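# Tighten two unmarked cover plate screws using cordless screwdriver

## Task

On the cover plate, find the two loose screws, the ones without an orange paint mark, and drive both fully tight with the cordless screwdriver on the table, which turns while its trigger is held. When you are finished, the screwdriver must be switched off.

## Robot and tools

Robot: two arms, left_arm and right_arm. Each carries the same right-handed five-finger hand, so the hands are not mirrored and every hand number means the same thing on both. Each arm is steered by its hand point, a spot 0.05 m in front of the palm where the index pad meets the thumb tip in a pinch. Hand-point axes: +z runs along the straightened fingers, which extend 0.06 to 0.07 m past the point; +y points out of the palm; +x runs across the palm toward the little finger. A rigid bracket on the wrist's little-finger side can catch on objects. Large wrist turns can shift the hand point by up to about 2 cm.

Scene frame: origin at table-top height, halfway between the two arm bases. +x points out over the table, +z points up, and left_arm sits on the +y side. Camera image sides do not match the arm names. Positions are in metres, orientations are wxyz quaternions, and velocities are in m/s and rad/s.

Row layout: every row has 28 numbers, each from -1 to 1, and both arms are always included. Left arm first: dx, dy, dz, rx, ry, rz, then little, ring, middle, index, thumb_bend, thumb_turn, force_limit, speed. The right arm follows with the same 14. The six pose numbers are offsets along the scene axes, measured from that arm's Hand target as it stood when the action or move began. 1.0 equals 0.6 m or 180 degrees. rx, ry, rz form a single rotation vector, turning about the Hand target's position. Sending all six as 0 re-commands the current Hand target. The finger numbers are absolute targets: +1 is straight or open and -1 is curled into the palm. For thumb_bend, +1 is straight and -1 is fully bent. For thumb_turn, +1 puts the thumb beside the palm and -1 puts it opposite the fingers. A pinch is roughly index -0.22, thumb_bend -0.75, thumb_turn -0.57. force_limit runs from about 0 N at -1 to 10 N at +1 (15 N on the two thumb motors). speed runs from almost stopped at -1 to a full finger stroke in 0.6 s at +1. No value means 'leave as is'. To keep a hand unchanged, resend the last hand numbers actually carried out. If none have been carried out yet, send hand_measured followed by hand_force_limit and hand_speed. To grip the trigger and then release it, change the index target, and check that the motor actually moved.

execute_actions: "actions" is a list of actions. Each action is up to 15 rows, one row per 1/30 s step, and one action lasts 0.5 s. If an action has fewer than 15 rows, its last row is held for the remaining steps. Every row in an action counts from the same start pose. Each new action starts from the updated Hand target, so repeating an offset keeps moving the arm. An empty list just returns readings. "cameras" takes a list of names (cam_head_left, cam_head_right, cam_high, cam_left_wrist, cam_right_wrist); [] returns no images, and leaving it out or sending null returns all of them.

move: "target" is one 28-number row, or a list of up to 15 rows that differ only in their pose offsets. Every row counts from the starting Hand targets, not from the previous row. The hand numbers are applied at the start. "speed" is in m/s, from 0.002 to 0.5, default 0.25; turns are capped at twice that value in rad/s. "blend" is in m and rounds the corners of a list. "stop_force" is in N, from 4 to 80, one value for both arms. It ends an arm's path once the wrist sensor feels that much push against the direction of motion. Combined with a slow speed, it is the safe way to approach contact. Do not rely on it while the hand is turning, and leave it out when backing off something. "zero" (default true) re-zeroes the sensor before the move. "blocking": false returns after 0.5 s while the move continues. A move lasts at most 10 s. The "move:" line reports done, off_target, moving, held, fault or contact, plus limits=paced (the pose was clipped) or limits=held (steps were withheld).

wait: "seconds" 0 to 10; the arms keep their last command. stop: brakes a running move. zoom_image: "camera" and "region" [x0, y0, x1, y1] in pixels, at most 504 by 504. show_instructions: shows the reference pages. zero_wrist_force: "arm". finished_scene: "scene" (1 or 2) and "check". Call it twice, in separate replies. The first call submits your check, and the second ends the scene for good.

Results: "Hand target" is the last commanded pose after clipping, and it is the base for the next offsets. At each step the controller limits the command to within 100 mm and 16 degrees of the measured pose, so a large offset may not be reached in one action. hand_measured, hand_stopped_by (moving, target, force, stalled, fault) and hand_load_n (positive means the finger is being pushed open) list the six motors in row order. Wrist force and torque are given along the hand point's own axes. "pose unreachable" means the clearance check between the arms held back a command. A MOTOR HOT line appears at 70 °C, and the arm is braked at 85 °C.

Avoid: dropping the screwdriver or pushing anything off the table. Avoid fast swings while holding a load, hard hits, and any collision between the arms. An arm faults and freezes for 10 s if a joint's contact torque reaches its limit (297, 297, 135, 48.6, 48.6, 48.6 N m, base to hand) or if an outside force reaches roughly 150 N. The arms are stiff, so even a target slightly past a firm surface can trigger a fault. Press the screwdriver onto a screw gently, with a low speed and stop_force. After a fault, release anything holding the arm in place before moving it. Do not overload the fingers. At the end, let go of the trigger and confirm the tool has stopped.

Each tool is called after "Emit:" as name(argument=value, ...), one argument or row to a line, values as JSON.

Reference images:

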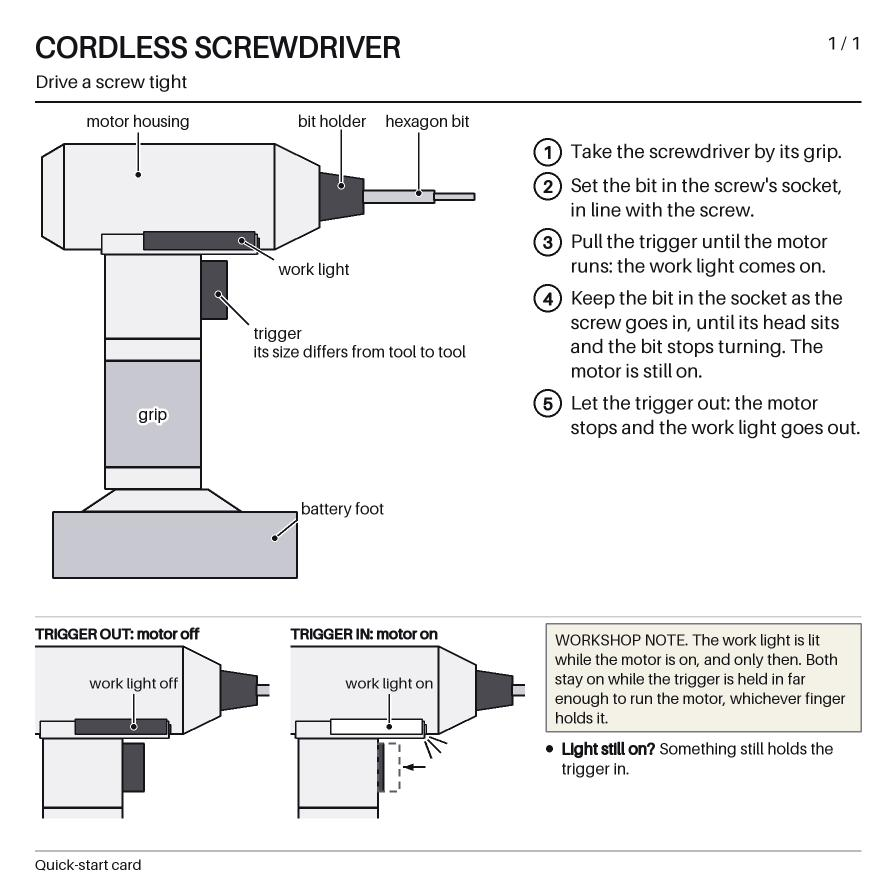

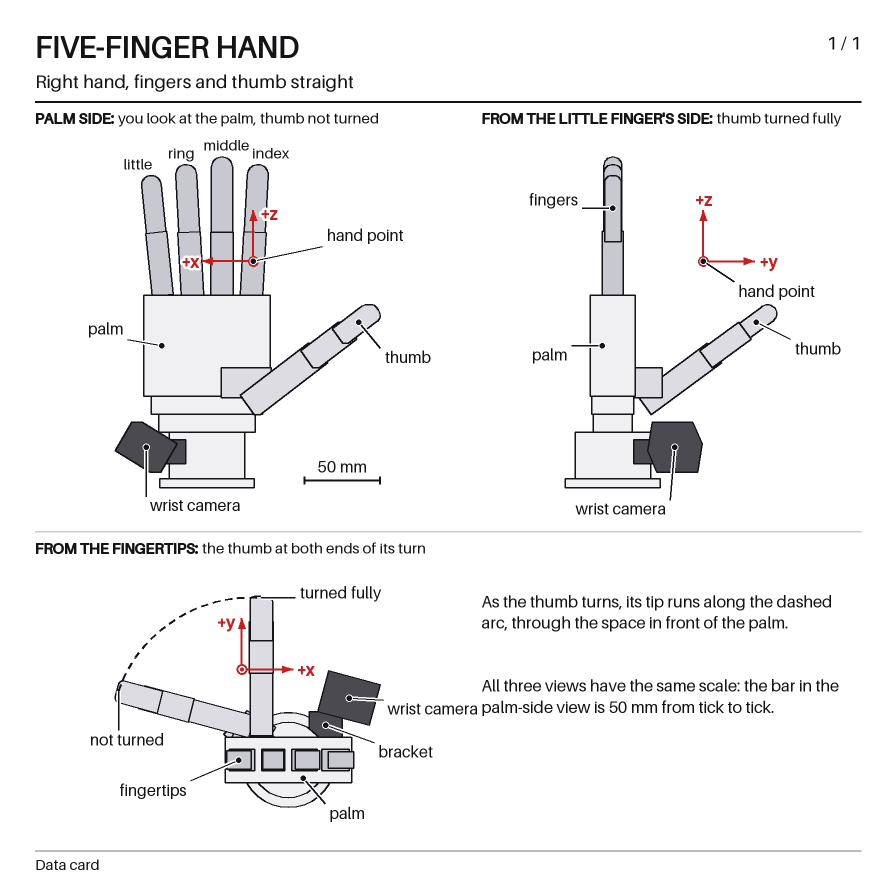

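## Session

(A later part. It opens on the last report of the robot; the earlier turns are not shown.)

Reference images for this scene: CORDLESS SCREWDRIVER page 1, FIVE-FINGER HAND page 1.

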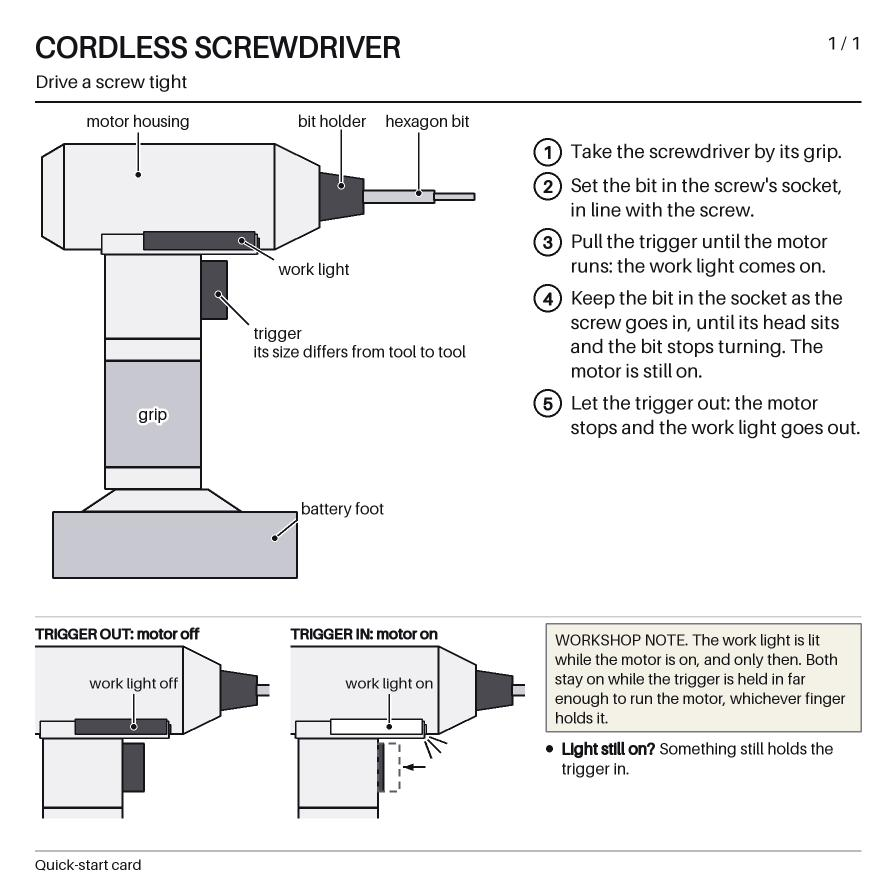

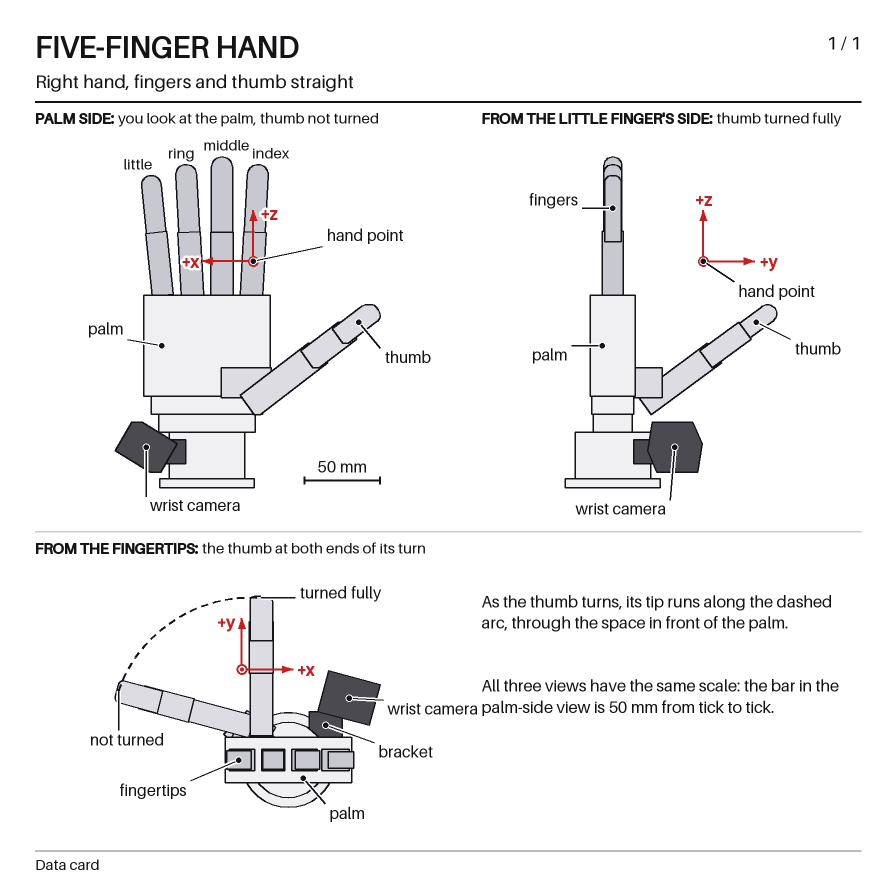

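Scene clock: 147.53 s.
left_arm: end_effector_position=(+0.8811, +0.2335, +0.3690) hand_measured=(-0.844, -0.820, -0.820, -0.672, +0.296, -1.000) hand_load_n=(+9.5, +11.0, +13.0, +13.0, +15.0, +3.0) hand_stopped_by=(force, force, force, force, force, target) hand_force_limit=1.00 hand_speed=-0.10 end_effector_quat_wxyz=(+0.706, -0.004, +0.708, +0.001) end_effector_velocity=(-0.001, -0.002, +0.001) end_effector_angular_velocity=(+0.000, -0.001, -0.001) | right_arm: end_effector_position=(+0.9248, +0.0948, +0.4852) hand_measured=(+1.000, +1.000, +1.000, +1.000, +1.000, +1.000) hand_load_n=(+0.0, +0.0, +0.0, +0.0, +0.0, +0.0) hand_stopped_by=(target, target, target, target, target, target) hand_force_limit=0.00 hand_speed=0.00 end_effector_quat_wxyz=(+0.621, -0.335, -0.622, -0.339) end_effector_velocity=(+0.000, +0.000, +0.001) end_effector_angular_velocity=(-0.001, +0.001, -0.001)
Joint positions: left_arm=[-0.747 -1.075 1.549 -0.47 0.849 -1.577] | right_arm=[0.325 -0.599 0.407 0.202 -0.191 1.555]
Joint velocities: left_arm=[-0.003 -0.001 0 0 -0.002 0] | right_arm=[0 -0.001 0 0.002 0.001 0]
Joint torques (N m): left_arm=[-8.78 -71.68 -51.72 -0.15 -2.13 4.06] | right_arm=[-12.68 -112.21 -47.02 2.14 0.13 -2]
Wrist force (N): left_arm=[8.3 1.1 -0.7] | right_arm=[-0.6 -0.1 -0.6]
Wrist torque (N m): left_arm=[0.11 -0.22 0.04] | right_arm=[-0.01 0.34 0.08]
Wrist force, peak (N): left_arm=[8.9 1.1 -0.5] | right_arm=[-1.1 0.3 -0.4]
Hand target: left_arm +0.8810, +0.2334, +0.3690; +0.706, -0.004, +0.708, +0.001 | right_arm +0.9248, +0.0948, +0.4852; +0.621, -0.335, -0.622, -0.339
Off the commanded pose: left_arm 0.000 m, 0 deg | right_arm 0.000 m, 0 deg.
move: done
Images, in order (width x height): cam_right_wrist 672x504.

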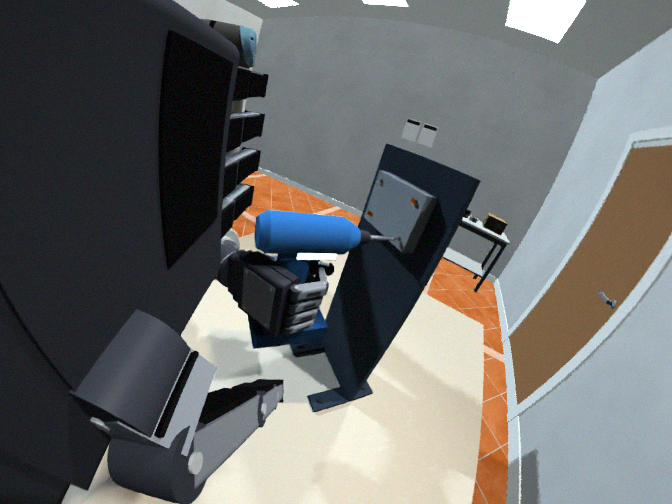

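Emit:
move(
  target=[
    [0,0,0,0,0,0,-0.98,-0.98,-1,-0.95,-1,-1,1.0,-0.1,0,0,0.16,-0.07,-0.033,-0.03,1,1,1,1,1,1,0,0],
    [0,0,0,0,0,0,-0.98,-0.98,-1,-0.95,-1,-1,1.0,-0.1,-0.0122,0.1817,0.1031,-0.2014,-0.0934,-0.0851,1,1,1,1,1,1,0,0],
  ],
  speed=0.15,
  blend=[0.03,0],
  cameras=["cam_right_wrist"],
)

Emit:
zoom_image(
  camera="cam_right_wrist",
  region=[340, 190, 364, 214],
)

Emit:
zoom_image(
  camera="cam_right_wrist",
  region=[322, 187, 364, 229],
)

Scene clock: 150.73 s.
left_arm: end_effector_position=(+0.8810, +0.2334, +0.3690) hand_measured=(-0.844, -0.820, -0.820, -0.672, +0.296, -1.000) hand_load_n=(+9.5, +10.5, +13.0, +13.0, +15.0, +3.0) hand_stopped_by=(force, force, force, force, force, target) hand_force_limit=1.00 hand_speed=-0.10 end_effector_quat_wxyz=(+0.706, -0.004, +0.708, +0.001) end_effector_velocity=(+0.000, +0.000, +0.000) end_effector_angular_velocity=(-0.001, +0.000, +0.000) | right_arm: end_effector_position=(+0.9169, +0.2039, +0.5466) hand_measured=(+1.000, +1.000, +1.000, +1.000, +1.000, +1.000) hand_load_n=(+0.0, +0.0, +0.0, +0.0, +0.0, +0.0) hand_stopped_by=(target, target, target, target, target, target) hand_force_limit=0.00 hand_speed=0.00 end_effector_quat_wxyz=(-0.342, +0.536, +0.729, +0.253) end_effector_velocity=(+0.000, +0.000, +0.000) end_effector_angular_velocity=(-0.001, -0.001, -0.001)
Joint positions: left_arm=[-0.748 -1.075 1.549 -0.47 0.849 -1.577] | right_arm=[0.511 -0.858 0.752 -1.778 -0.736 3.55]
Joint velocities: left_arm=[0 0 0 -0.001 0 0] | right_arm=[0 0 0 -0.001 -0.002 0.001]
Joint torques (N m): left_arm=[-13.98 -95.8 -39.71 -5.53 -1.42 4.38] | right_arm=[-5.93 -113.42 -46.77 -4.65 0.79 0.03]
Wrist force (N): left_arm=[8.4 1.1 -0.6] | right_arm=[-0.1 0.0 0.4]
Wrist torque (N m): left_arm=[0.09 -0.24 0.04] | right_arm=[0.00 0.08 0.08]
Wrist force, peak (N): left_arm=[9.3 1.2 -0.5] | right_arm=[-2.6 0.1 -0.8]
Hand target: left_arm +0.8810, +0.2334, +0.3690; +0.706, -0.004, +0.708, +0.001 | right_arm +0.9170, +0.2038, +0.5467; -0.342, +0.536, +0.729, +0.253
Off the commanded pose: left_arm 0.000 m, 0 deg | right_arm 0.001 m, 0 deg.
move: done
Images, in order (width x height): cam_right_wrist 672x504.

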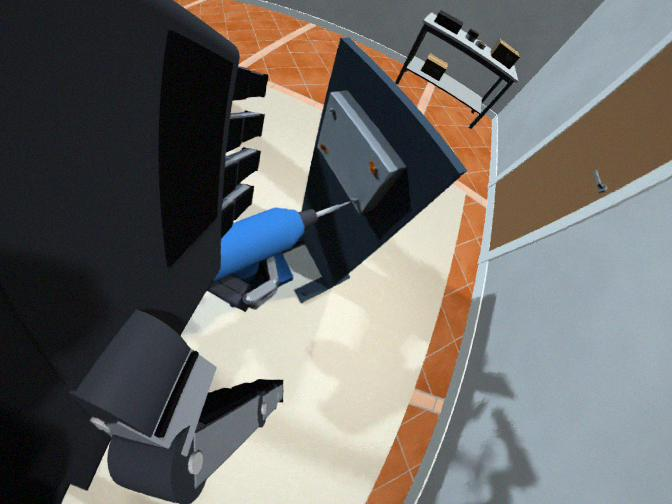

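Scaled by 21.000 from the camera's 672x504 image, which has a finer 960x720 frame.

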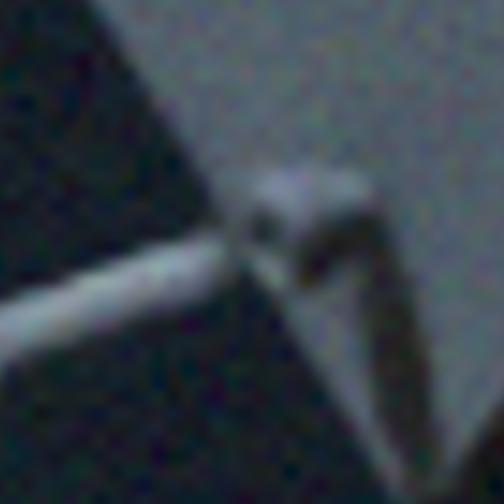

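Scaled by 12.000 from the camera's 672x504 image, which has a finer 960x720 frame.

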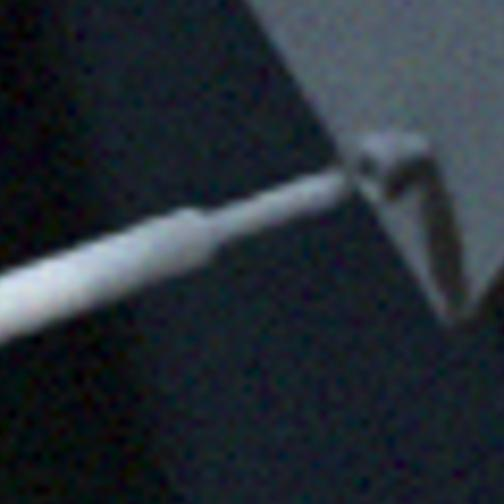

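Emit:
move(
  target="[0.0006,0.0020,0.0003,0,0,0,-0.98,-0.98,-1,-0.95,-1,-1,1.0,-0.1,0,0,0,0,0,0,1,1,1,1,1,1,0,0],[-0.0005,0.0003,0.0003,0,0,0,-0.98,-0.98,-1,-0.95,-1,-1,1.0,-0.1,0,0,0,0,0,0,1,1,1,1,1,1,0,0]",
  speed=0.01,
  cameras=[],
)

Emit:
move(
  target=[0.0094,0.0137,0,0,0,0,-0.98,-0.98,-1,-0.95,-1,-1,1.0,-0.1,0,0,0,0,0,0,1,1,1,1,1,1,0,0],
  speed=0.004,
  stop_force=9,
  cameras=["cam_right_wrist"],
)

Emit:
zoom_image(
  camera="cam_right_wrist",
  region=[340, 190, 364, 214],
)


Scene clock: 152.50 s.
left_arm: end_effector_position=(+0.8823, +0.2352, +0.3691) hand_measured=(-0.844, -0.820, -0.820, -0.672, +0.296, -1.000) hand_load_n=(+9.5, +11.0, +12.5, +13.0, +15.5, +3.0) hand_stopped_by=(force, force, force, force, force, target) hand_force_limit=1.00 hand_speed=-0.10 end_effector_quat_wxyz=(+0.706, -0.004, +0.708, +0.001) end_effector_velocity=(+0.000, -0.001, +0.000) end_effector_angular_velocity=(+0.000, +0.000, -0.001) | right_arm: end_effector_position=(+0.9170, +0.2038, +0.5467) hand_measured=(+1.000, +1.000, +1.000, +1.000, +1.000, +1.000) hand_load_n=(+0.0, +0.0, +0.0, +0.0, +0.0, +0.0) hand_stopped_by=(target, target, target, target, target, target) hand_force_limit=0.00 hand_speed=0.00 end_effector_quat_wxyz=(-0.342, +0.536, +0.729, +0.253) end_effector_velocity=(+0.000, +0.000, -0.001) end_effector_angular_velocity=(+0.000, +0.001, +0.000)
Joint positions: left_arm=[-0.745 -1.075 1.548 -0.47 0.852 -1.577] | right_arm=[0.511 -0.858 0.752 -1.779 -0.736 3.551]
Joint velocities: left_arm=[-0.001 0 0 0 0 0] | right_arm=[0 0 0 0 0 0]
Joint torques (N m): left_arm=[-2.92 -87.01 -40.16 -2.68 -3.02 2.61] | right_arm=[-13.51 -120.58 -49.11 -6.83 0.47 0.94]
Wrist force (N): left_arm=[8.8 -6.2 -5.9] | right_arm=[-0.3 0.0 0.1]
Wrist torque (N m): left_arm=[-0.07 -0.51 0.41] | right_arm=[0.01 0.11 0.07]
Wrist force, peak (N): left_arm=[8.8 -9.2 -7.7] | right_arm=[-0.5 -0.1 0.8]
Hand target: left_arm +0.8823, +0.2352, +0.3691; +0.706, -0.004, +0.708, +0.001 | right_arm +0.9170, +0.2038, +0.5467; -0.342, +0.536, +0.729, +0.253
Off the commanded pose: left_arm 0.008 m, 0 deg | right_arm 0.000 m, 0 deg.
move: contact (left_arm)
Images, in order (width x height): cam_right_wrist 672x504.

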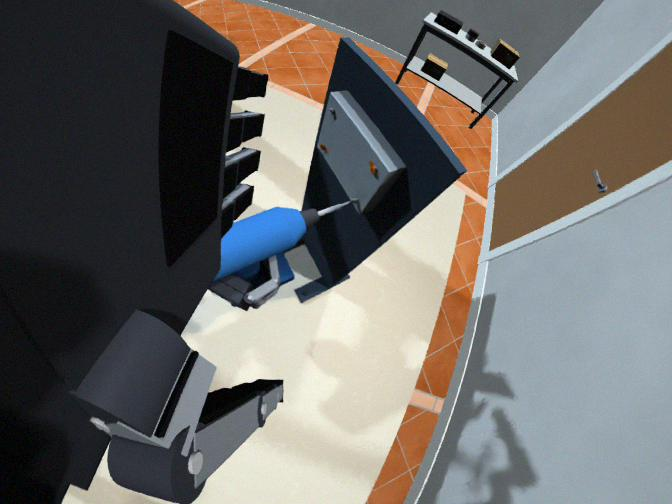

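Scaled by 21.000 from the camera's 672x504 image, which has a finer 960x720 frame.

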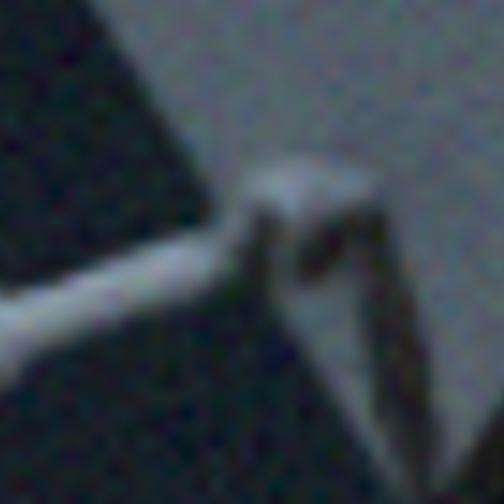

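Emit:
move(
  target=[
    [0.00032,-0.00012,0,0,0,0,-0.98,-0.98,-1,-0.95,-1,-1,1.0,-0.1,0,0,0,0,0,0,1,1,1,1,1,1,0,0],
    [-0.00091,0.00073,0,0,0,0,-0.98,-0.98,-1,-0.95,-1,-1,1.0,-0.1,0,0,0,0,0,0,1,1,1,1,1,1,0,0],
    [-0.00091,0.00073,0.0002,0,0,0,-0.98,-0.98,-1,-0.95,-1,-1,1.0,-0.1,0,0,0,0,0,0,1,1,1,1,1,1,0,0],
    [0.00032,-0.00012,0.0002,0,0,0,-0.98,-0.98,-1,-0.95,-1,-1,1.0,-0.1,0,0,0,0,0,0,1,1,1,1,1,1,0,0],
    [0.00032,-0.00012,0.0004,0,0,0,-0.98,-0.98,-1,-0.95,-1,-1,1.0,-0.1,0,0,0,0,0,0,1,1,1,1,1,1,0,0],
    [-0.00091,0.00073,0.0004,0,0,0,-0.98,-0.98,-1,-0.95,-1,-1,1.0,-0.1,0,0,0,0,0,0,1,1,1,1,1,1,0,0],
    [-0.00091,0.00073,0.0006,0,0,0,-0.98,-0.98,-1,-0.95,-1,-1,1.0,-0.1,0,0,0,0,0,0,1,1,1,1,1,1,0,0],
    [0.00032,-0.00012,0.0006,0,0,0,-0.98,-0.98,-1,-0.95,-1,-1,1.0,-0.1,0,0,0,0,0,0,1,1,1,1,1,1,0,0],
    [0.00032,-0.00012,0.0008,0,0,0,-0.98,-0.98,-1,-0.95,-1,-1,1.0,-0.1,0,0,0,0,0,0,1,1,1,1,1,1,0,0],
    [-0.00091,0.00073,0.0008,0,0,0,-0.98,-0.98,-1,-0.95,-1,-1,1.0,-0.1,0,0,0,0,0,0,1,1,1,1,1,1,0,0],
    [-0.00091,0.00073,0.001,0,0,0,-0.98,-0.98,-1,-0.95,-1,-1,1.0,-0.1,0,0,0,0,0,0,1,1,1,1,1,1,0,0],
    [0.00032,-0.00012,0.001,0,0,0,-0.98,-0.98,-1,-0.95,-1,-1,1.0,-0.1,0,0,0,0,0,0,1,1,1,1,1,1,0,0],
  ],
  speed=0.002,
  stop_force=6,
  cameras=[],
)

Scene clock: 156.77 s.
left_arm: end_effector_position=(+0.8825, +0.2351, +0.3697) hand_measured=(-0.844, -0.820, -0.820, -0.672, +0.296, -1.000) hand_load_n=(+9.5, +11.0, +13.0, +13.5, +15.0, +3.0) hand_stopped_by=(force, force, force, force, force, target) hand_force_limit=1.00 hand_speed=-0.10 end_effector_quat_wxyz=(+0.706, -0.004, +0.708, +0.001) end_effector_velocity=(+0.000, -0.001, +0.000) end_effector_angular_velocity=(+0.000, +0.001, -0.002) | right_arm: end_effector_position=(+0.9170, +0.2038, +0.5467) hand_measured=(+1.000, +1.000, +1.000, +1.000, +1.000, +1.000) hand_load_n=(+0.5, +0.0, +0.0, +0.0, +0.0, +0.0) hand_stopped_by=(target, target, target, target, target, target) hand_force_limit=0.00 hand_speed=0.00 end_effector_quat_wxyz=(-0.342, +0.536, +0.729, +0.253) end_effector_velocity=(+0.000, +0.000, +0.000) end_effector_angular_velocity=(+0.000, +0.000, +0.000)
Joint positions: left_arm=[-0.745 -1.075 1.547 -0.469 0.852 -1.577] | right_arm=[0.511 -0.858 0.752 -1.779 -0.736 3.551]
Joint velocities: left_arm=[-0.001 0 0 0.001 0 -0.001] | right_arm=[0 0 0 0 0 0]
Joint torques (N m): left_arm=[9.18 -64.67 -49.47 -0.56 1.35 -2.68] | right_arm=[-12.47 -120.07 -41.48 -5.79 2.04 0.85]
Wrist force (N): left_arm=[8.7 -0.2 -0.5] | right_arm=[-0.2 0.2 0.4]
Wrist torque (N m): left_arm=[0.19 -0.34 0.19] | right_arm=[0.02 0.10 0.07]
Wrist force, peak (N): left_arm=[9.6 -7.8 -7.8] | right_arm=[-0.8 0.2 0.8]
Hand target: left_arm +0.8824, +0.2351, +0.3697; +0.706, -0.004, +0.708, +0.001 | right_arm +0.9170, +0.2038, +0.5467; -0.342, +0.536, +0.729, +0.253
Off the commanded pose: left_arm 0.000 m, 0 deg | right_arm 0.000 m, 0 deg.
move: done
No camera images: "cameras" was empty.

Emit:
move(
  target=[0.0047,0.0069,0,0,0,0,-0.98,-0.98,-1,-0.95,-1,-1,1.0,-0.1,0,0,0,0,0,0,1,1,1,1,1,1,0,0],
  speed=0.003,
  stop_force=6,
  cameras=["cam_right_wrist"],
)

Emit:
zoom_image(
  camera="cam_right_wrist",
  region=[340, 190, 364, 214],
)

Scene clock: 159.10 s.
left_arm: end_effector_position=(+0.8852, +0.2391, +0.3697) hand_measured=(-0.844, -0.820, -0.820, -0.672, +0.296, -1.000) hand_load_n=(+10.0, +11.5, +13.0, +13.5, +15.5, +3.0) hand_stopped_by=(force, force, force, force, force, target) hand_force_limit=1.00 hand_speed=-0.10 end_effector_quat_wxyz=(+0.706, -0.004, +0.708, +0.001) end_effector_velocity=(-0.001, -0.002, +0.000) end_effector_angular_velocity=(-0.001, +0.000, -0.002) | right_arm: end_effector_position=(+0.9170, +0.2038, +0.5467) hand_measured=(+1.000, +1.000, +1.000, +1.000, +1.000, +1.000) hand_load_n=(+0.0, +0.0, +0.0, +0.0, +0.0, +0.0) hand_stopped_by=(target, target, target, target, target, target) hand_force_limit=0.00 hand_speed=0.00 end_effector_quat_wxyz=(-0.342, +0.536, +0.729, +0.253) end_effector_velocity=(+0.000, +0.000, -0.001) end_effector_angular_velocity=(+0.000, +0.000, +0.000)
Joint positions: left_arm=[-0.739 -1.074 1.546 -0.469 0.858 -1.577] | right_arm=[0.511 -0.858 0.752 -1.779 -0.736 3.551]
Joint velocities: left_arm=[-0.002 0 0 0 0 -0.001] | right_arm=[0 0.001 0 -0.001 0 0]
Joint torques (N m): left_arm=[-4.59 -68.2 -50.14 1.05 -5.11 1.15] | right_arm=[-11.93 -118.94 -42.38 -5.26 2.23 0.92]
Wrist force (N): left_arm=[8.9 -9.2 -4.1] | right_arm=[0.1 -0.1 0.0]
Wrist torque (N m): left_arm=[0.33 -1.18 0.13] | right_arm=[0.00 0.05 0.09]
Wrist force, peak (N): left_arm=[9.4 -10.4 -4.5] | right_arm=[-0.4 -0.1 0.9]
Hand target: left_arm +0.8852, +0.2391, +0.3697; +0.706, -0.004, +0.708, +0.001 | right_arm +0.9170, +0.2038, +0.5467; -0.342, +0.536, +0.729, +0.253
Off the commanded pose: left_arm 0.000 m, 0 deg | right_arm 0.000 m, 0 deg.
move: contact (left_arm)
Images, in order (width x height): cam_right_wrist 672x504.

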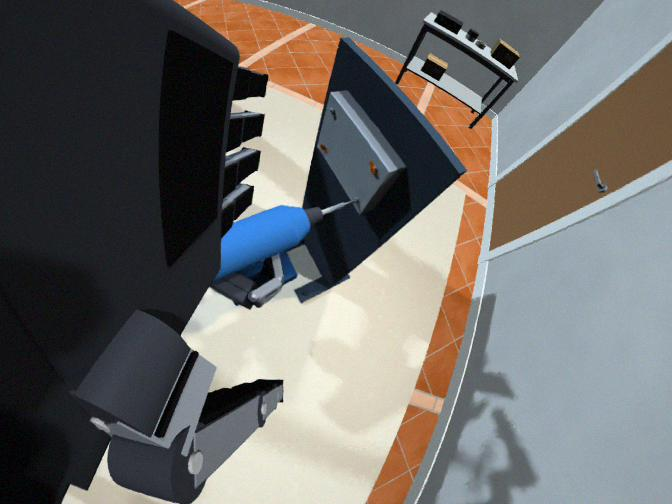

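Scaled by 21.000 from the camera's 672x504 image, which has a finer 960x720 frame.

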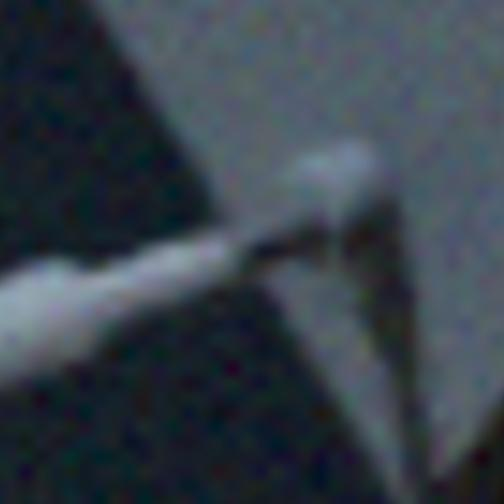

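Emit:
move(
  target=[0.0047,0.0069,0,0,0,0,-0.98,-0.98,-1,-0.95,-1,-1,1.0,-0.1,0,0,0,0,0,0,1,1,1,1,1,1,0,0],
  speed=0.003,
  stop_force=12,
  cameras=["cam_right_wrist"],
)

Emit:
zoom_image(
  camera="cam_right_wrist",
  region=[340, 190, 364, 214],
)

Scene clock: 160.13 s.
left_arm: end_effector_position=(+0.8854, +0.2393, +0.3697) hand_measured=(-0.844, -0.820, -0.820, -0.672, +0.296, -1.000) hand_load_n=(+10.5, +11.5, +13.0, +13.0, +15.0, +3.0) hand_stopped_by=(force, force, force, force, force, target) hand_force_limit=1.00 hand_speed=-0.10 end_effector_quat_wxyz=(+0.706, -0.004, +0.708, +0.001) end_effector_velocity=(+0.000, +0.001, +0.000) end_effector_angular_velocity=(-0.001, +0.000, +0.000) | right_arm: end_effector_position=(+0.9170, +0.2038, +0.5467) hand_measured=(+1.000, +1.000, +1.000, +1.000, +1.000, +1.000) hand_load_n=(+0.0, -0.5, +0.0, +0.0, +0.0, +0.0) hand_stopped_by=(target, target, target, target, target, target) hand_force_limit=0.00 hand_speed=0.00 end_effector_quat_wxyz=(-0.342, +0.536, +0.729, +0.253) end_effector_velocity=(+0.000, +0.000, +0.002) end_effector_angular_velocity=(+0.001, -0.002, +0.000)
Joint positions: left_arm=[-0.738 -1.074 1.546 -0.469 0.859 -1.577] | right_arm=[0.511 -0.858 0.752 -1.779 -0.736 3.551]
Joint velocities: left_arm=[0.001 -0.001 0 0 0.001 -0.001] | right_arm=[0 -0.001 0 -0.001 0 0]
Joint torques (N m): left_arm=[12.64 -74.87 -45.99 -0.47 -6.71 0.85] | right_arm=[-12.54 -118.91 -42.73 -5.42 2.01 0.85]
Wrist force (N): left_arm=[11.5 -19.6 -12.8] | right_arm=[-0.2 0.0 0.3]
Wrist torque (N m): left_arm=[0.02 -1.47 0.43] | right_arm=[-0.01 0.10 0.07]
Wrist force, peak (N): left_arm=[11.7 -20.6 -13.6] | right_arm=[-0.4 -0.1 0.9]
Hand target: left_arm +0.8854, +0.2393, +0.3697; +0.706, -0.004, +0.708, +0.001 | right_arm +0.9170, +0.2038, +0.5467; -0.342, +0.536, +0.729, +0.253
Off the commanded pose: left_arm 0.005 m, 0 deg | right_arm 0.000 m, 0 deg.
move: contact (left_arm)
Images, in order (width x height): cam_right_wrist 672x504.

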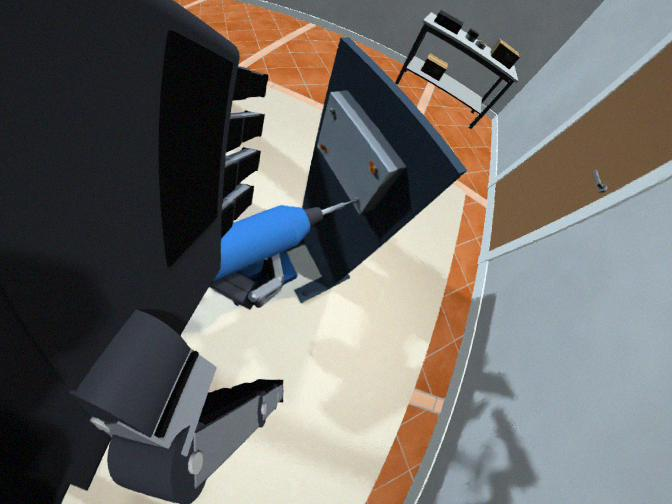

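Scaled by 21.000 from the camera's 672x504 image, which has a finer 960x720 frame.

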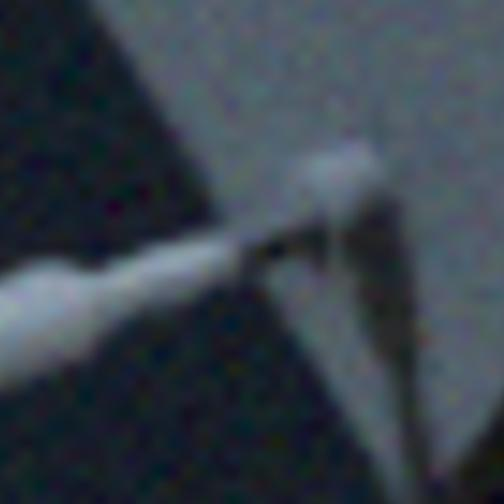

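Emit:
wait(
  seconds=2,
  cameras=["cam_right_wrist"],
)

Emit:
zoom_image(
  camera="cam_right_wrist",
  region=[340, 190, 364, 214],
)

Scene clock: 162.23 s.
left_arm: end_effector_position=(+0.8854, +0.2393, +0.3697) hand_measured=(-0.844, -0.820, -0.820, -0.672, +0.296, -1.000) hand_load_n=(+10.5, +11.5, +13.0, +13.0, +15.0, +3.5) hand_stopped_by=(force, force, force, force, force, target) hand_force_limit=1.00 hand_speed=-0.10 end_effector_quat_wxyz=(+0.706, -0.004, +0.708, +0.001) end_effector_velocity=(+0.000, -0.001, +0.000) end_effector_angular_velocity=(+0.001, +0.000, -0.001) | right_arm: end_effector_position=(+0.9170, +0.2038, +0.5467) hand_measured=(+1.000, +1.000, +1.000, +1.000, +1.000, +1.000) hand_load_n=(+0.0, +0.0, +0.0, +0.0, +0.0, +0.0) hand_stopped_by=(target, target, target, target, target, target) hand_force_limit=0.00 hand_speed=0.00 end_effector_quat_wxyz=(-0.342, +0.536, +0.729, +0.253) end_effector_velocity=(+0.000, +0.000, -0.002) end_effector_angular_velocity=(-0.001, +0.002, +0.000)
Joint positions: left_arm=[-0.738 -1.074 1.546 -0.469 0.859 -1.577] | right_arm=[0.511 -0.858 0.752 -1.779 -0.736 3.551]
Joint velocities: left_arm=[-0.001 0 0 0 0 0] | right_arm=[0 0.001 0 0.001 0 0]
Joint torques (N m): left_arm=[10.25 -100.87 -34.88 -5.14 -6.12 0.97] | right_arm=[-10.82 -118.64 -42.73 -4.76 2 0.65]
Wrist force (N): left_arm=[11.2 -18.9 -12.2] | right_arm=[-0.4 0.4 0.4]
Wrist torque (N m): left_arm=[0.04 -1.49 0.46] | right_arm=[0.06 0.12 0.07]
Wrist force, peak (N): left_arm=[11.9 -19.9 -13.1] | right_arm=[-0.6 0.5 0.3]
Hand target: left_arm +0.8854, +0.2393, +0.3697; +0.706, -0.004, +0.708, +0.001 | right_arm +0.9170, +0.2038, +0.5467; -0.342, +0.536, +0.729, +0.253
Off the commanded pose: left_arm 0.005 m, 0 deg | right_arm 0.000 m, 0 deg.
wait: 2.00 s; at rest by 0.07 s
Images, in order (width x height): cam_right_wrist 672x504.

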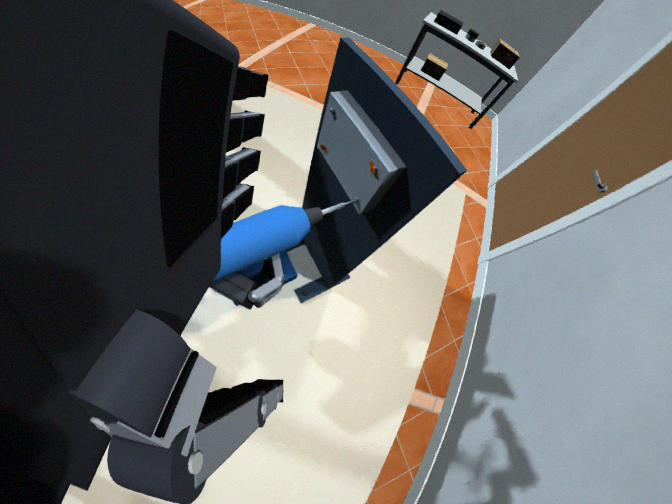

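Scaled by 21.000 from the camera's 672x504 image, which has a finer 960x720 frame.

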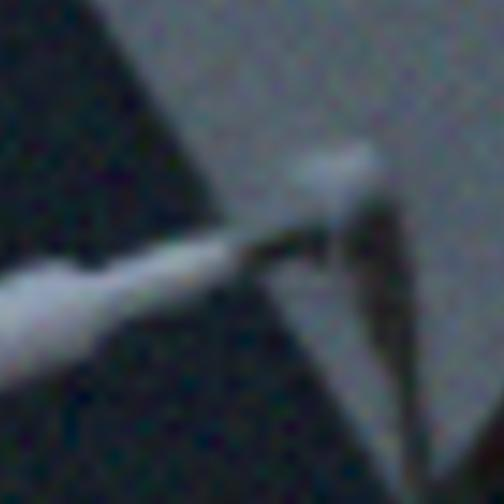

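Emit:
move(
  target=[0.0047,0.0069,0,0,0,0,-0.98,-0.98,-1,-0.95,-1,-1,1.0,-0.1,0,0,0,0,0,0,1,1,1,1,1,1,0,0],
  speed=0.003,
  stop_force=8,
  cameras=[],
)

Emit:
wait(
  seconds=1.5,
  cameras=["cam_right_wrist"],
)

Scene clock: 163.27 s.
left_arm: end_effector_position=(+0.8855, +0.2395, +0.3697) hand_measured=(-0.844, -0.820, -0.820, -0.672, +0.296, -1.000) hand_load_n=(+10.5, +11.5, +12.5, +13.0, +15.0, +3.0) hand_stopped_by=(force, force, force, force, force, target) hand_force_limit=1.00 hand_speed=-0.10 end_effector_quat_wxyz=(+0.706, -0.004, +0.708, +0.001) end_effector_velocity=(+0.000, +0.001, +0.000) end_effector_angular_velocity=(+0.001, +0.000, +0.001) | right_arm: end_effector_position=(+0.9170, +0.2038, +0.5467) hand_measured=(+1.000, +1.000, +1.000, +1.000, +1.000, +1.000) hand_load_n=(+0.0, +0.0, +0.0, +0.0, +0.0, +0.0) hand_stopped_by=(target, target, target, target, target, target) hand_force_limit=0.00 hand_speed=0.00 end_effector_quat_wxyz=(-0.342, +0.536, +0.729, +0.253) end_effector_velocity=(+0.001, +0.000, -0.003) end_effector_angular_velocity=(-0.001, +0.002, +0.000)
Joint positions: left_arm=[-0.738 -1.074 1.546 -0.469 0.859 -1.577] | right_arm=[0.511 -0.858 0.752 -1.779 -0.736 3.551]
Joint velocities: left_arm=[0.001 0 0 0 0 0.001] | right_arm=[0 0.002 0 0 0 0]
Joint torques (N m): left_arm=[21.59 -87.48 -43.78 -4.75 -8.49 0.71] | right_arm=[-10.76 -118.99 -42.8 -4.56 2.12 0.54]
Wrist force (N): left_arm=[13.3 -26.1 -17.4] | right_arm=[-0.5 -0.1 0.7]
Wrist torque (N m): left_arm=[-0.12 -1.65 0.63] | right_arm=[-0.03 0.13 0.05]
Wrist force, peak (N): left_arm=[14.1 -28.2 -19.5] | right_arm=[-0.8 0.1 0.7]
Hand target: left_arm +0.8855, +0.2395, +0.3697; +0.706, -0.004, +0.708, +0.001 | right_arm +0.9170, +0.2038, +0.5467; -0.342, +0.536, +0.729, +0.253
Off the commanded pose: left_arm 0.005 m, 0 deg | right_arm 0.000 m, 0 deg.
move: contact (left_arm)
No camera images: "cameras" was empty.

Scene clock: 164.77 s.
left_arm: end_effector_position=(+0.8855, +0.2395, +0.3697) hand_measured=(-0.844, -0.820, -0.820, -0.672, +0.296, -1.000) hand_load_n=(+10.5, +11.5, +12.5, +13.0, +15.0, +3.0) hand_stopped_by=(force, force, force, force, force, target) hand_force_limit=1.00 hand_speed=-0.10 end_effector_quat_wxyz=(+0.706, -0.004, +0.708, +0.001) end_effector_velocity=(+0.000, +0.001, +0.000) end_effector_angular_velocity=(+0.000, +0.000, +0.001) | right_arm: end_effector_position=(+0.9170, +0.2038, +0.5467) hand_measured=(+1.000, +1.000, +1.000, +1.000, +1.000, +1.000) hand_load_n=(+0.0, +0.0, +0.0, +0.0, +0.0, +0.0) hand_stopped_by=(target, target, target, target, target, target) hand_force_limit=0.00 hand_speed=0.00 end_effector_quat_wxyz=(-0.342, +0.536, +0.729, +0.253) end_effector_velocity=(+0.000, +0.000, +0.001) end_effector_angular_velocity=(+0.000, -0.001, +0.000)
Joint positions: left_arm=[-0.738 -1.074 1.546 -0.469 0.859 -1.577] | right_arm=[0.511 -0.858 0.752 -1.779 -0.736 3.551]
Joint velocities: left_arm=[0.001 0 0 0 0 0] | right_arm=[0 0 0 -0.001 0 0]
Joint torques (N m): left_arm=[17.27 -83.44 -48.16 -3.88 -7.41 1.19] | right_arm=[-11.61 -117.78 -43.07 -4.27 2.12 0.45]
Wrist force (N): left_arm=[12.8 -25.4 -16.9] | right_arm=[-0.3 0.3 0.3]
Wrist torque (N m): left_arm=[-0.13 -1.62 0.60] | right_arm=[0.05 0.11 0.08]
Wrist force, peak (N): left_arm=[13.2 -26.0 -17.8] | right_arm=[-0.7 0.2 0.8]
Hand target: left_arm +0.8855, +0.2395, +0.3697; +0.706, -0.004, +0.708, +0.001 | right_arm +0.9170, +0.2038, +0.5467; -0.342, +0.536, +0.729, +0.253
Off the commanded pose: left_arm 0.005 m, 0 deg | right_arm 0.000 m, 0 deg.
wait: 1.50 s; at rest by 0.17 s
Images, in order (width x height): cam_right_wrist 672x504.

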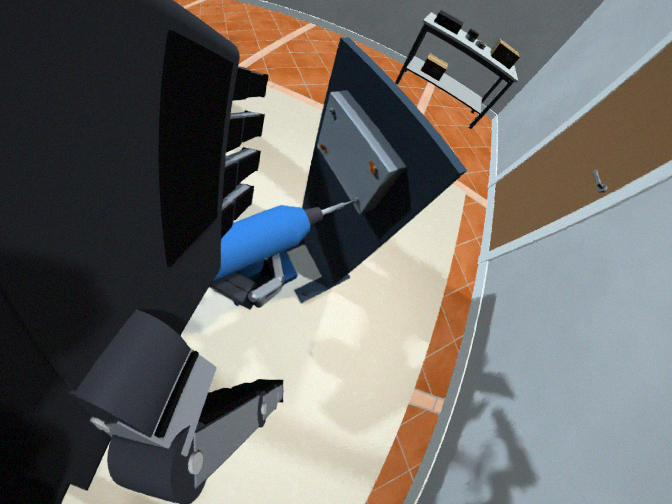

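Tight. Back the bit out (after releasing the trigger).

Emit:
move(
  target=[0,0,0,0,0,0,-0.98,-0.98,-1,-0.35,-1,-1,1.0,-0.35,0,0,0,0,0,0,1,1,1,1,1,1,0,0],
  speed=0.03,
  cameras=[],
)

Emit:
move(
  target=[-0.0472,-0.0687,0,0,0,0,-0.98,-0.98,-1,-0.35,-1,-1,1.0,-0.35,0,0,0,0,0,0,1,1,1,1,1,1,0,0],
  speed=0.03,
  cameras=["cam_right_wrist", "cam_head_left"],
)

Emit:
zoom_image(
  camera="cam_right_wrist",
  region=[310, 95, 400, 225],
)

Emit:
zoom_image(
  camera="cam_right_wrist",
  region=[340, 190, 364, 214],
)

Scene clock: 165.63 s.
left_arm: end_effector_position=(+0.8855, +0.2395, +0.3697) hand_measured=(-0.844, -0.820, -0.820, -0.350, +0.296, -1.000) hand_load_n=(+10.5, +11.5, +13.5, +0.0, +14.5, +4.0) hand_stopped_by=(force, force, force, target, force, target) hand_force_limit=1.00 hand_speed=-0.35 end_effector_quat_wxyz=(+0.706, -0.004, +0.708, +0.001) end_effector_velocity=(+0.000, -0.001, -0.001) end_effector_angular_velocity=(+0.002, +0.001, +0.000) | right_arm: end_effector_position=(+0.9170, +0.2038, +0.5467) hand_measured=(+1.000, +1.000, +1.000, +1.000, +1.000, +1.000) hand_load_n=(+0.0, +0.0, +0.0, +0.0, +0.0, +0.0) hand_stopped_by=(target, target, target, target, target, target) hand_force_limit=0.00 hand_speed=0.00 end_effector_quat_wxyz=(-0.342, +0.536, +0.729, +0.253) end_effector_velocity=(+0.000, +0.000, +0.000) end_effector_angular_velocity=(+0.000, +0.001, +0.000)
Joint positions: left_arm=[-0.738 -1.074 1.546 -0.469 0.859 -1.577] | right_arm=[0.511 -0.858 0.752 -1.779 -0.736 3.551]
Joint velocities: left_arm=[-0.001 0 0 0.001 -0.001 0.001] | right_arm=[0 0 0 0 0.001 0]
Joint torques (N m): left_arm=[9.51 -81.17 -53.25 -2.89 0.26 0.85] | right_arm=[-11.39 -118.44 -43.33 -3.98 2.01 0.38]
Wrist force (N): left_arm=[7.1 -6.6 -6.0] | right_arm=[-0.2 0.3 0.4]
Wrist torque (N m): left_arm=[-0.08 -0.73 0.72] | right_arm=[0.03 0.09 0.08]
Wrist force, peak (N): left_arm=[12.9 -24.6 -19.9] | right_arm=[-0.3 -0.1 0.8]
Hand target: left_arm +0.8855, +0.2395, +0.3697; +0.706, -0.004, +0.708, +0.001 | right_arm +0.9170, +0.2038, +0.5467; -0.342, +0.536, +0.729, +0.253
Off the commanded pose: left_arm 0.000 m, 0 deg | right_arm 0.000 m, 0 deg.
move: done
No camera images: "cameras" was empty.

Scene clock: 167.57 s.
left_arm: end_effector_position=(+0.8570, +0.1982, +0.3697) hand_measured=(-0.844, -0.820, -0.820, -0.350, +0.296, -1.000) hand_load_n=(+9.5, +11.0, +13.5, +0.0, +15.0, +3.0) hand_stopped_by=(force, force, force, target, force, target) hand_force_limit=1.00 hand_speed=-0.35 end_effector_quat_wxyz=(+0.706, -0.004, +0.708, +0.001) end_effector_velocity=(+0.000, +0.000, +0.000) end_effector_angular_velocity=(-0.001, +0.000, -0.001) | right_arm: end_effector_position=(+0.9170, +0.2038, +0.5467) hand_measured=(+1.000, +1.000, +1.000, +1.000, +1.000, +1.000) hand_load_n=(+0.0, +0.0, +0.0, +0.0, +0.0, +0.0) hand_stopped_by=(target, target, target, target, target, target) hand_force_limit=0.00 hand_speed=0.00 end_effector_quat_wxyz=(-0.342, +0.536, +0.729, +0.253) end_effector_velocity=(+0.000, +0.000, +0.000) end_effector_angular_velocity=(+0.000, +0.000, +0.000)
Joint positions: left_arm=[-0.8 -1.08 1.556 -0.472 0.797 -1.578] | right_arm=[0.511 -0.858 0.752 -1.779 -0.736 3.551]
Joint velocities: left_arm=[0 0 0 0 0.001 -0.001] | right_arm=[0 0 0 -0.001 0 0]
Joint torques (N m): left_arm=[10.53 -94.69 -37.03 -5.4 1.01 -3.36] | right_arm=[-9.77 -118.02 -44.13 -3.78 2.14 0.35]
Wrist force (N): left_arm=[8.4 0.7 -0.5] | right_arm=[-0.1 0.4 0.4]
Wrist torque (N m): left_arm=[0.03 -0.26 0.04] | right_arm=[0.06 0.08 0.09]
Wrist force, peak (N): left_arm=[6.7 -6.7 -5.6] | right_arm=[-0.3 0.2 1.1]
Hand target: left_arm +0.8571, +0.1983, +0.3697; +0.706, -0.004, +0.708, +0.001 | right_arm +0.9170, +0.2038, +0.5467; -0.342, +0.536, +0.729, +0.253
Off the commanded pose: left_arm 0.000 m, 0 deg | right_arm 0.000 m, 0 deg.
move: done
Images, in order (width x height): cam_head_left 896x504, cam_right_wrist 672x504.

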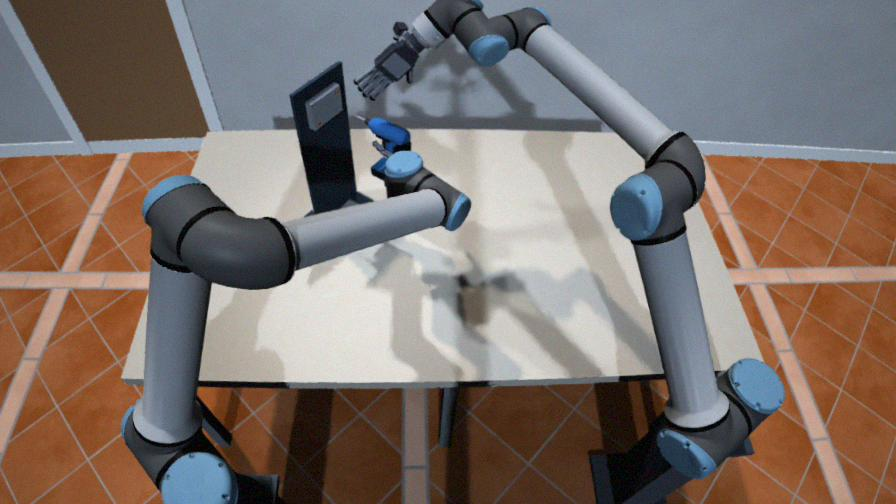

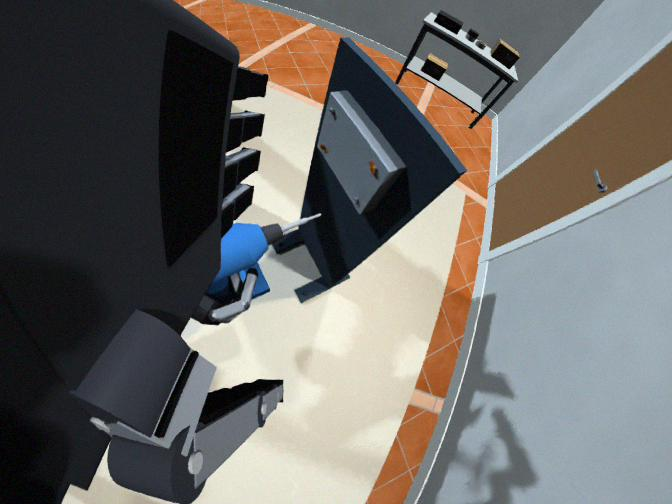

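Scaled by 3.877 from the camera's 672x504 image, which has a finer 960x720 frame.

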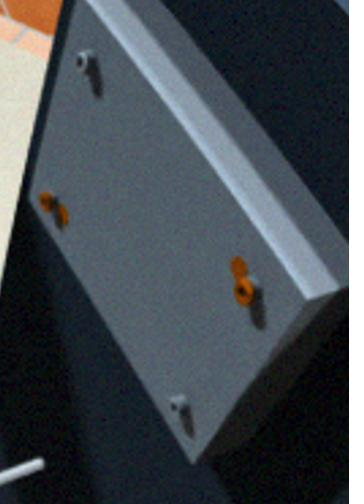

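Scaled by 21.000 from the camera's 672x504 image, which has a finer 960x720 frame.

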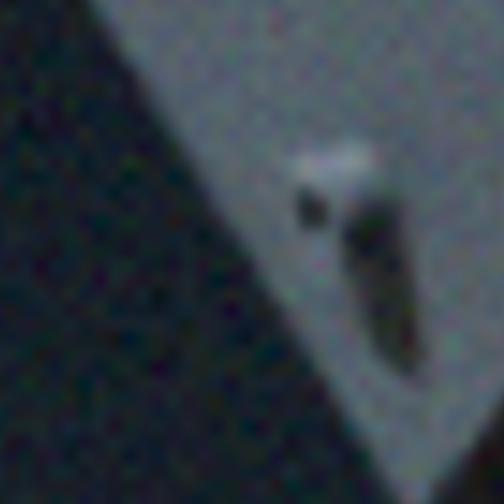

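Emit:
move(
  target=[
    [-0.1226,-0.1785,0,0,0,0,-0.98,-0.98,-1,-0.35,-1,-1,1.0,-0.35,0,0,0,0,0,0,1,1,1,1,1,1,0,0],
    [-0.1226,-0.1785,-0.355,0,0,0,-0.98,-0.98,-1,-0.35,-1,-1,1.0,-0.35,0,0,0,0,0,0,1,1,1,1,1,1,0,0],
  ],
  speed=0.12,
  blend=[0.03, 0],
  cameras=["cam_head_left","cam_head_right","cam_high"],
)

Scene clock: 171.27 s.
left_arm: end_effector_position=(+0.7829, +0.0916, +0.1563) hand_measured=(-0.844, -0.820, -0.820, -0.350, +0.296, -1.000) hand_load_n=(+10.0, +11.0, +13.0, +0.0, +15.0, +3.0) hand_stopped_by=(force, force, force, target, force, target) hand_force_limit=1.00 hand_speed=-0.35 end_effector_quat_wxyz=(+0.706, -0.004, +0.708, +0.001) end_effector_velocity=(+0.000, +0.000, +0.003) end_effector_angular_velocity=(+0.000, +0.000, +0.000) | right_arm: end_effector_position=(+0.9170, +0.2038, +0.5467) hand_measured=(+1.000, +1.000, +1.000, +1.000, +1.000, +1.000) hand_load_n=(+0.0, +0.0, +0.0, +0.0, +0.0, +0.0) hand_stopped_by=(target, target, target, target, target, target) hand_force_limit=0.00 hand_speed=0.00 end_effector_quat_wxyz=(-0.342, +0.536, +0.729, +0.253) end_effector_velocity=(+0.000, -0.001, +0.000) end_effector_angular_velocity=(+0.000, +0.001, +0.000)
Joint positions: left_arm=[-0.959 -0.871 1.653 -0.778 0.639 -1.579] | right_arm=[0.511 -0.858 0.752 -1.779 -0.736 3.551]
Joint velocities: left_arm=[0 -0.003 -0.001 0.004 0 0] | right_arm=[0 -0.001 0 0.001 0 0]
Joint torques (N m): left_arm=[8.92 -102.73 -46.2 0.65 1.47 4.4] | right_arm=[-8.4 -117.07 -45.04 -3.24 2.08 0.35]
Wrist force (N): left_arm=[8.7 1.1 -0.1] | right_arm=[-0.4 0.1 0.5]
Wrist torque (N m): left_arm=[0.08 -0.32 0.07] | right_arm=[0.00 0.12 0.06]
Wrist force, peak (N): left_arm=[11.7 1.0 -0.2] | right_arm=[-0.4 0.7 0.6]
Hand target: left_arm +0.7830, +0.0915, +0.1565; +0.706, -0.004, +0.708, +0.001 | right_arm +0.9170, +0.2038, +0.5467; -0.342, +0.536, +0.729, +0.253
Off the commanded pose: left_arm 0.001 m, 0 deg | right_arm 0.000 m, 0 deg.
move: done
Images, in order (width x height): cam_head_left 896x504, cam_head_right 896x504, cam_high 896x504.

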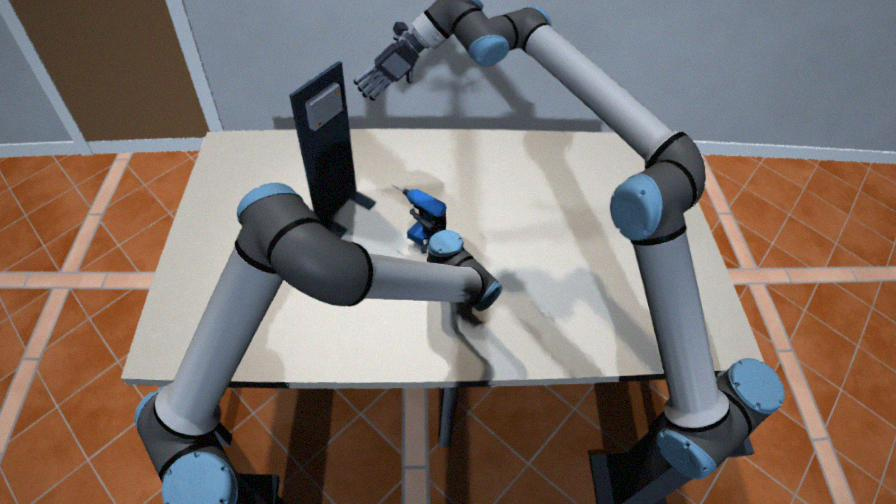

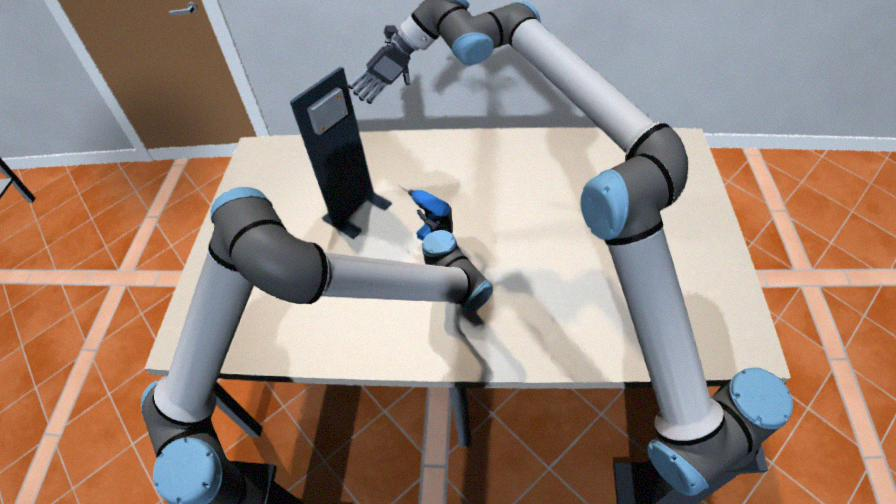

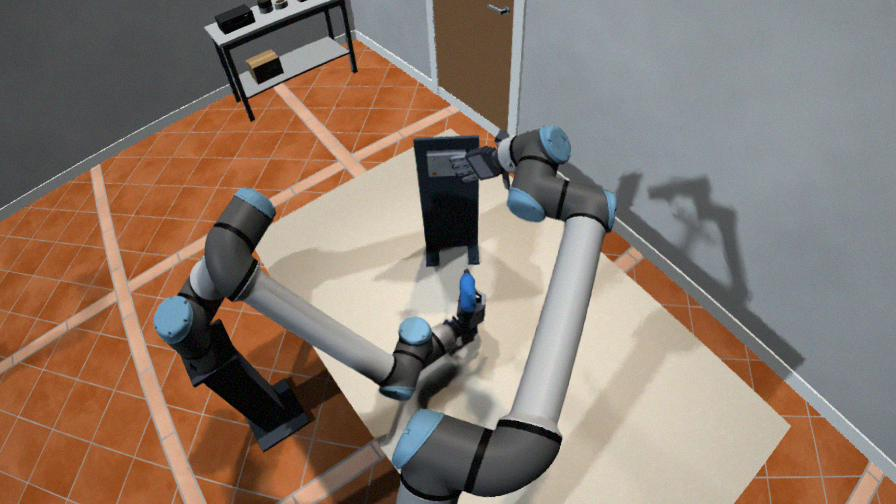

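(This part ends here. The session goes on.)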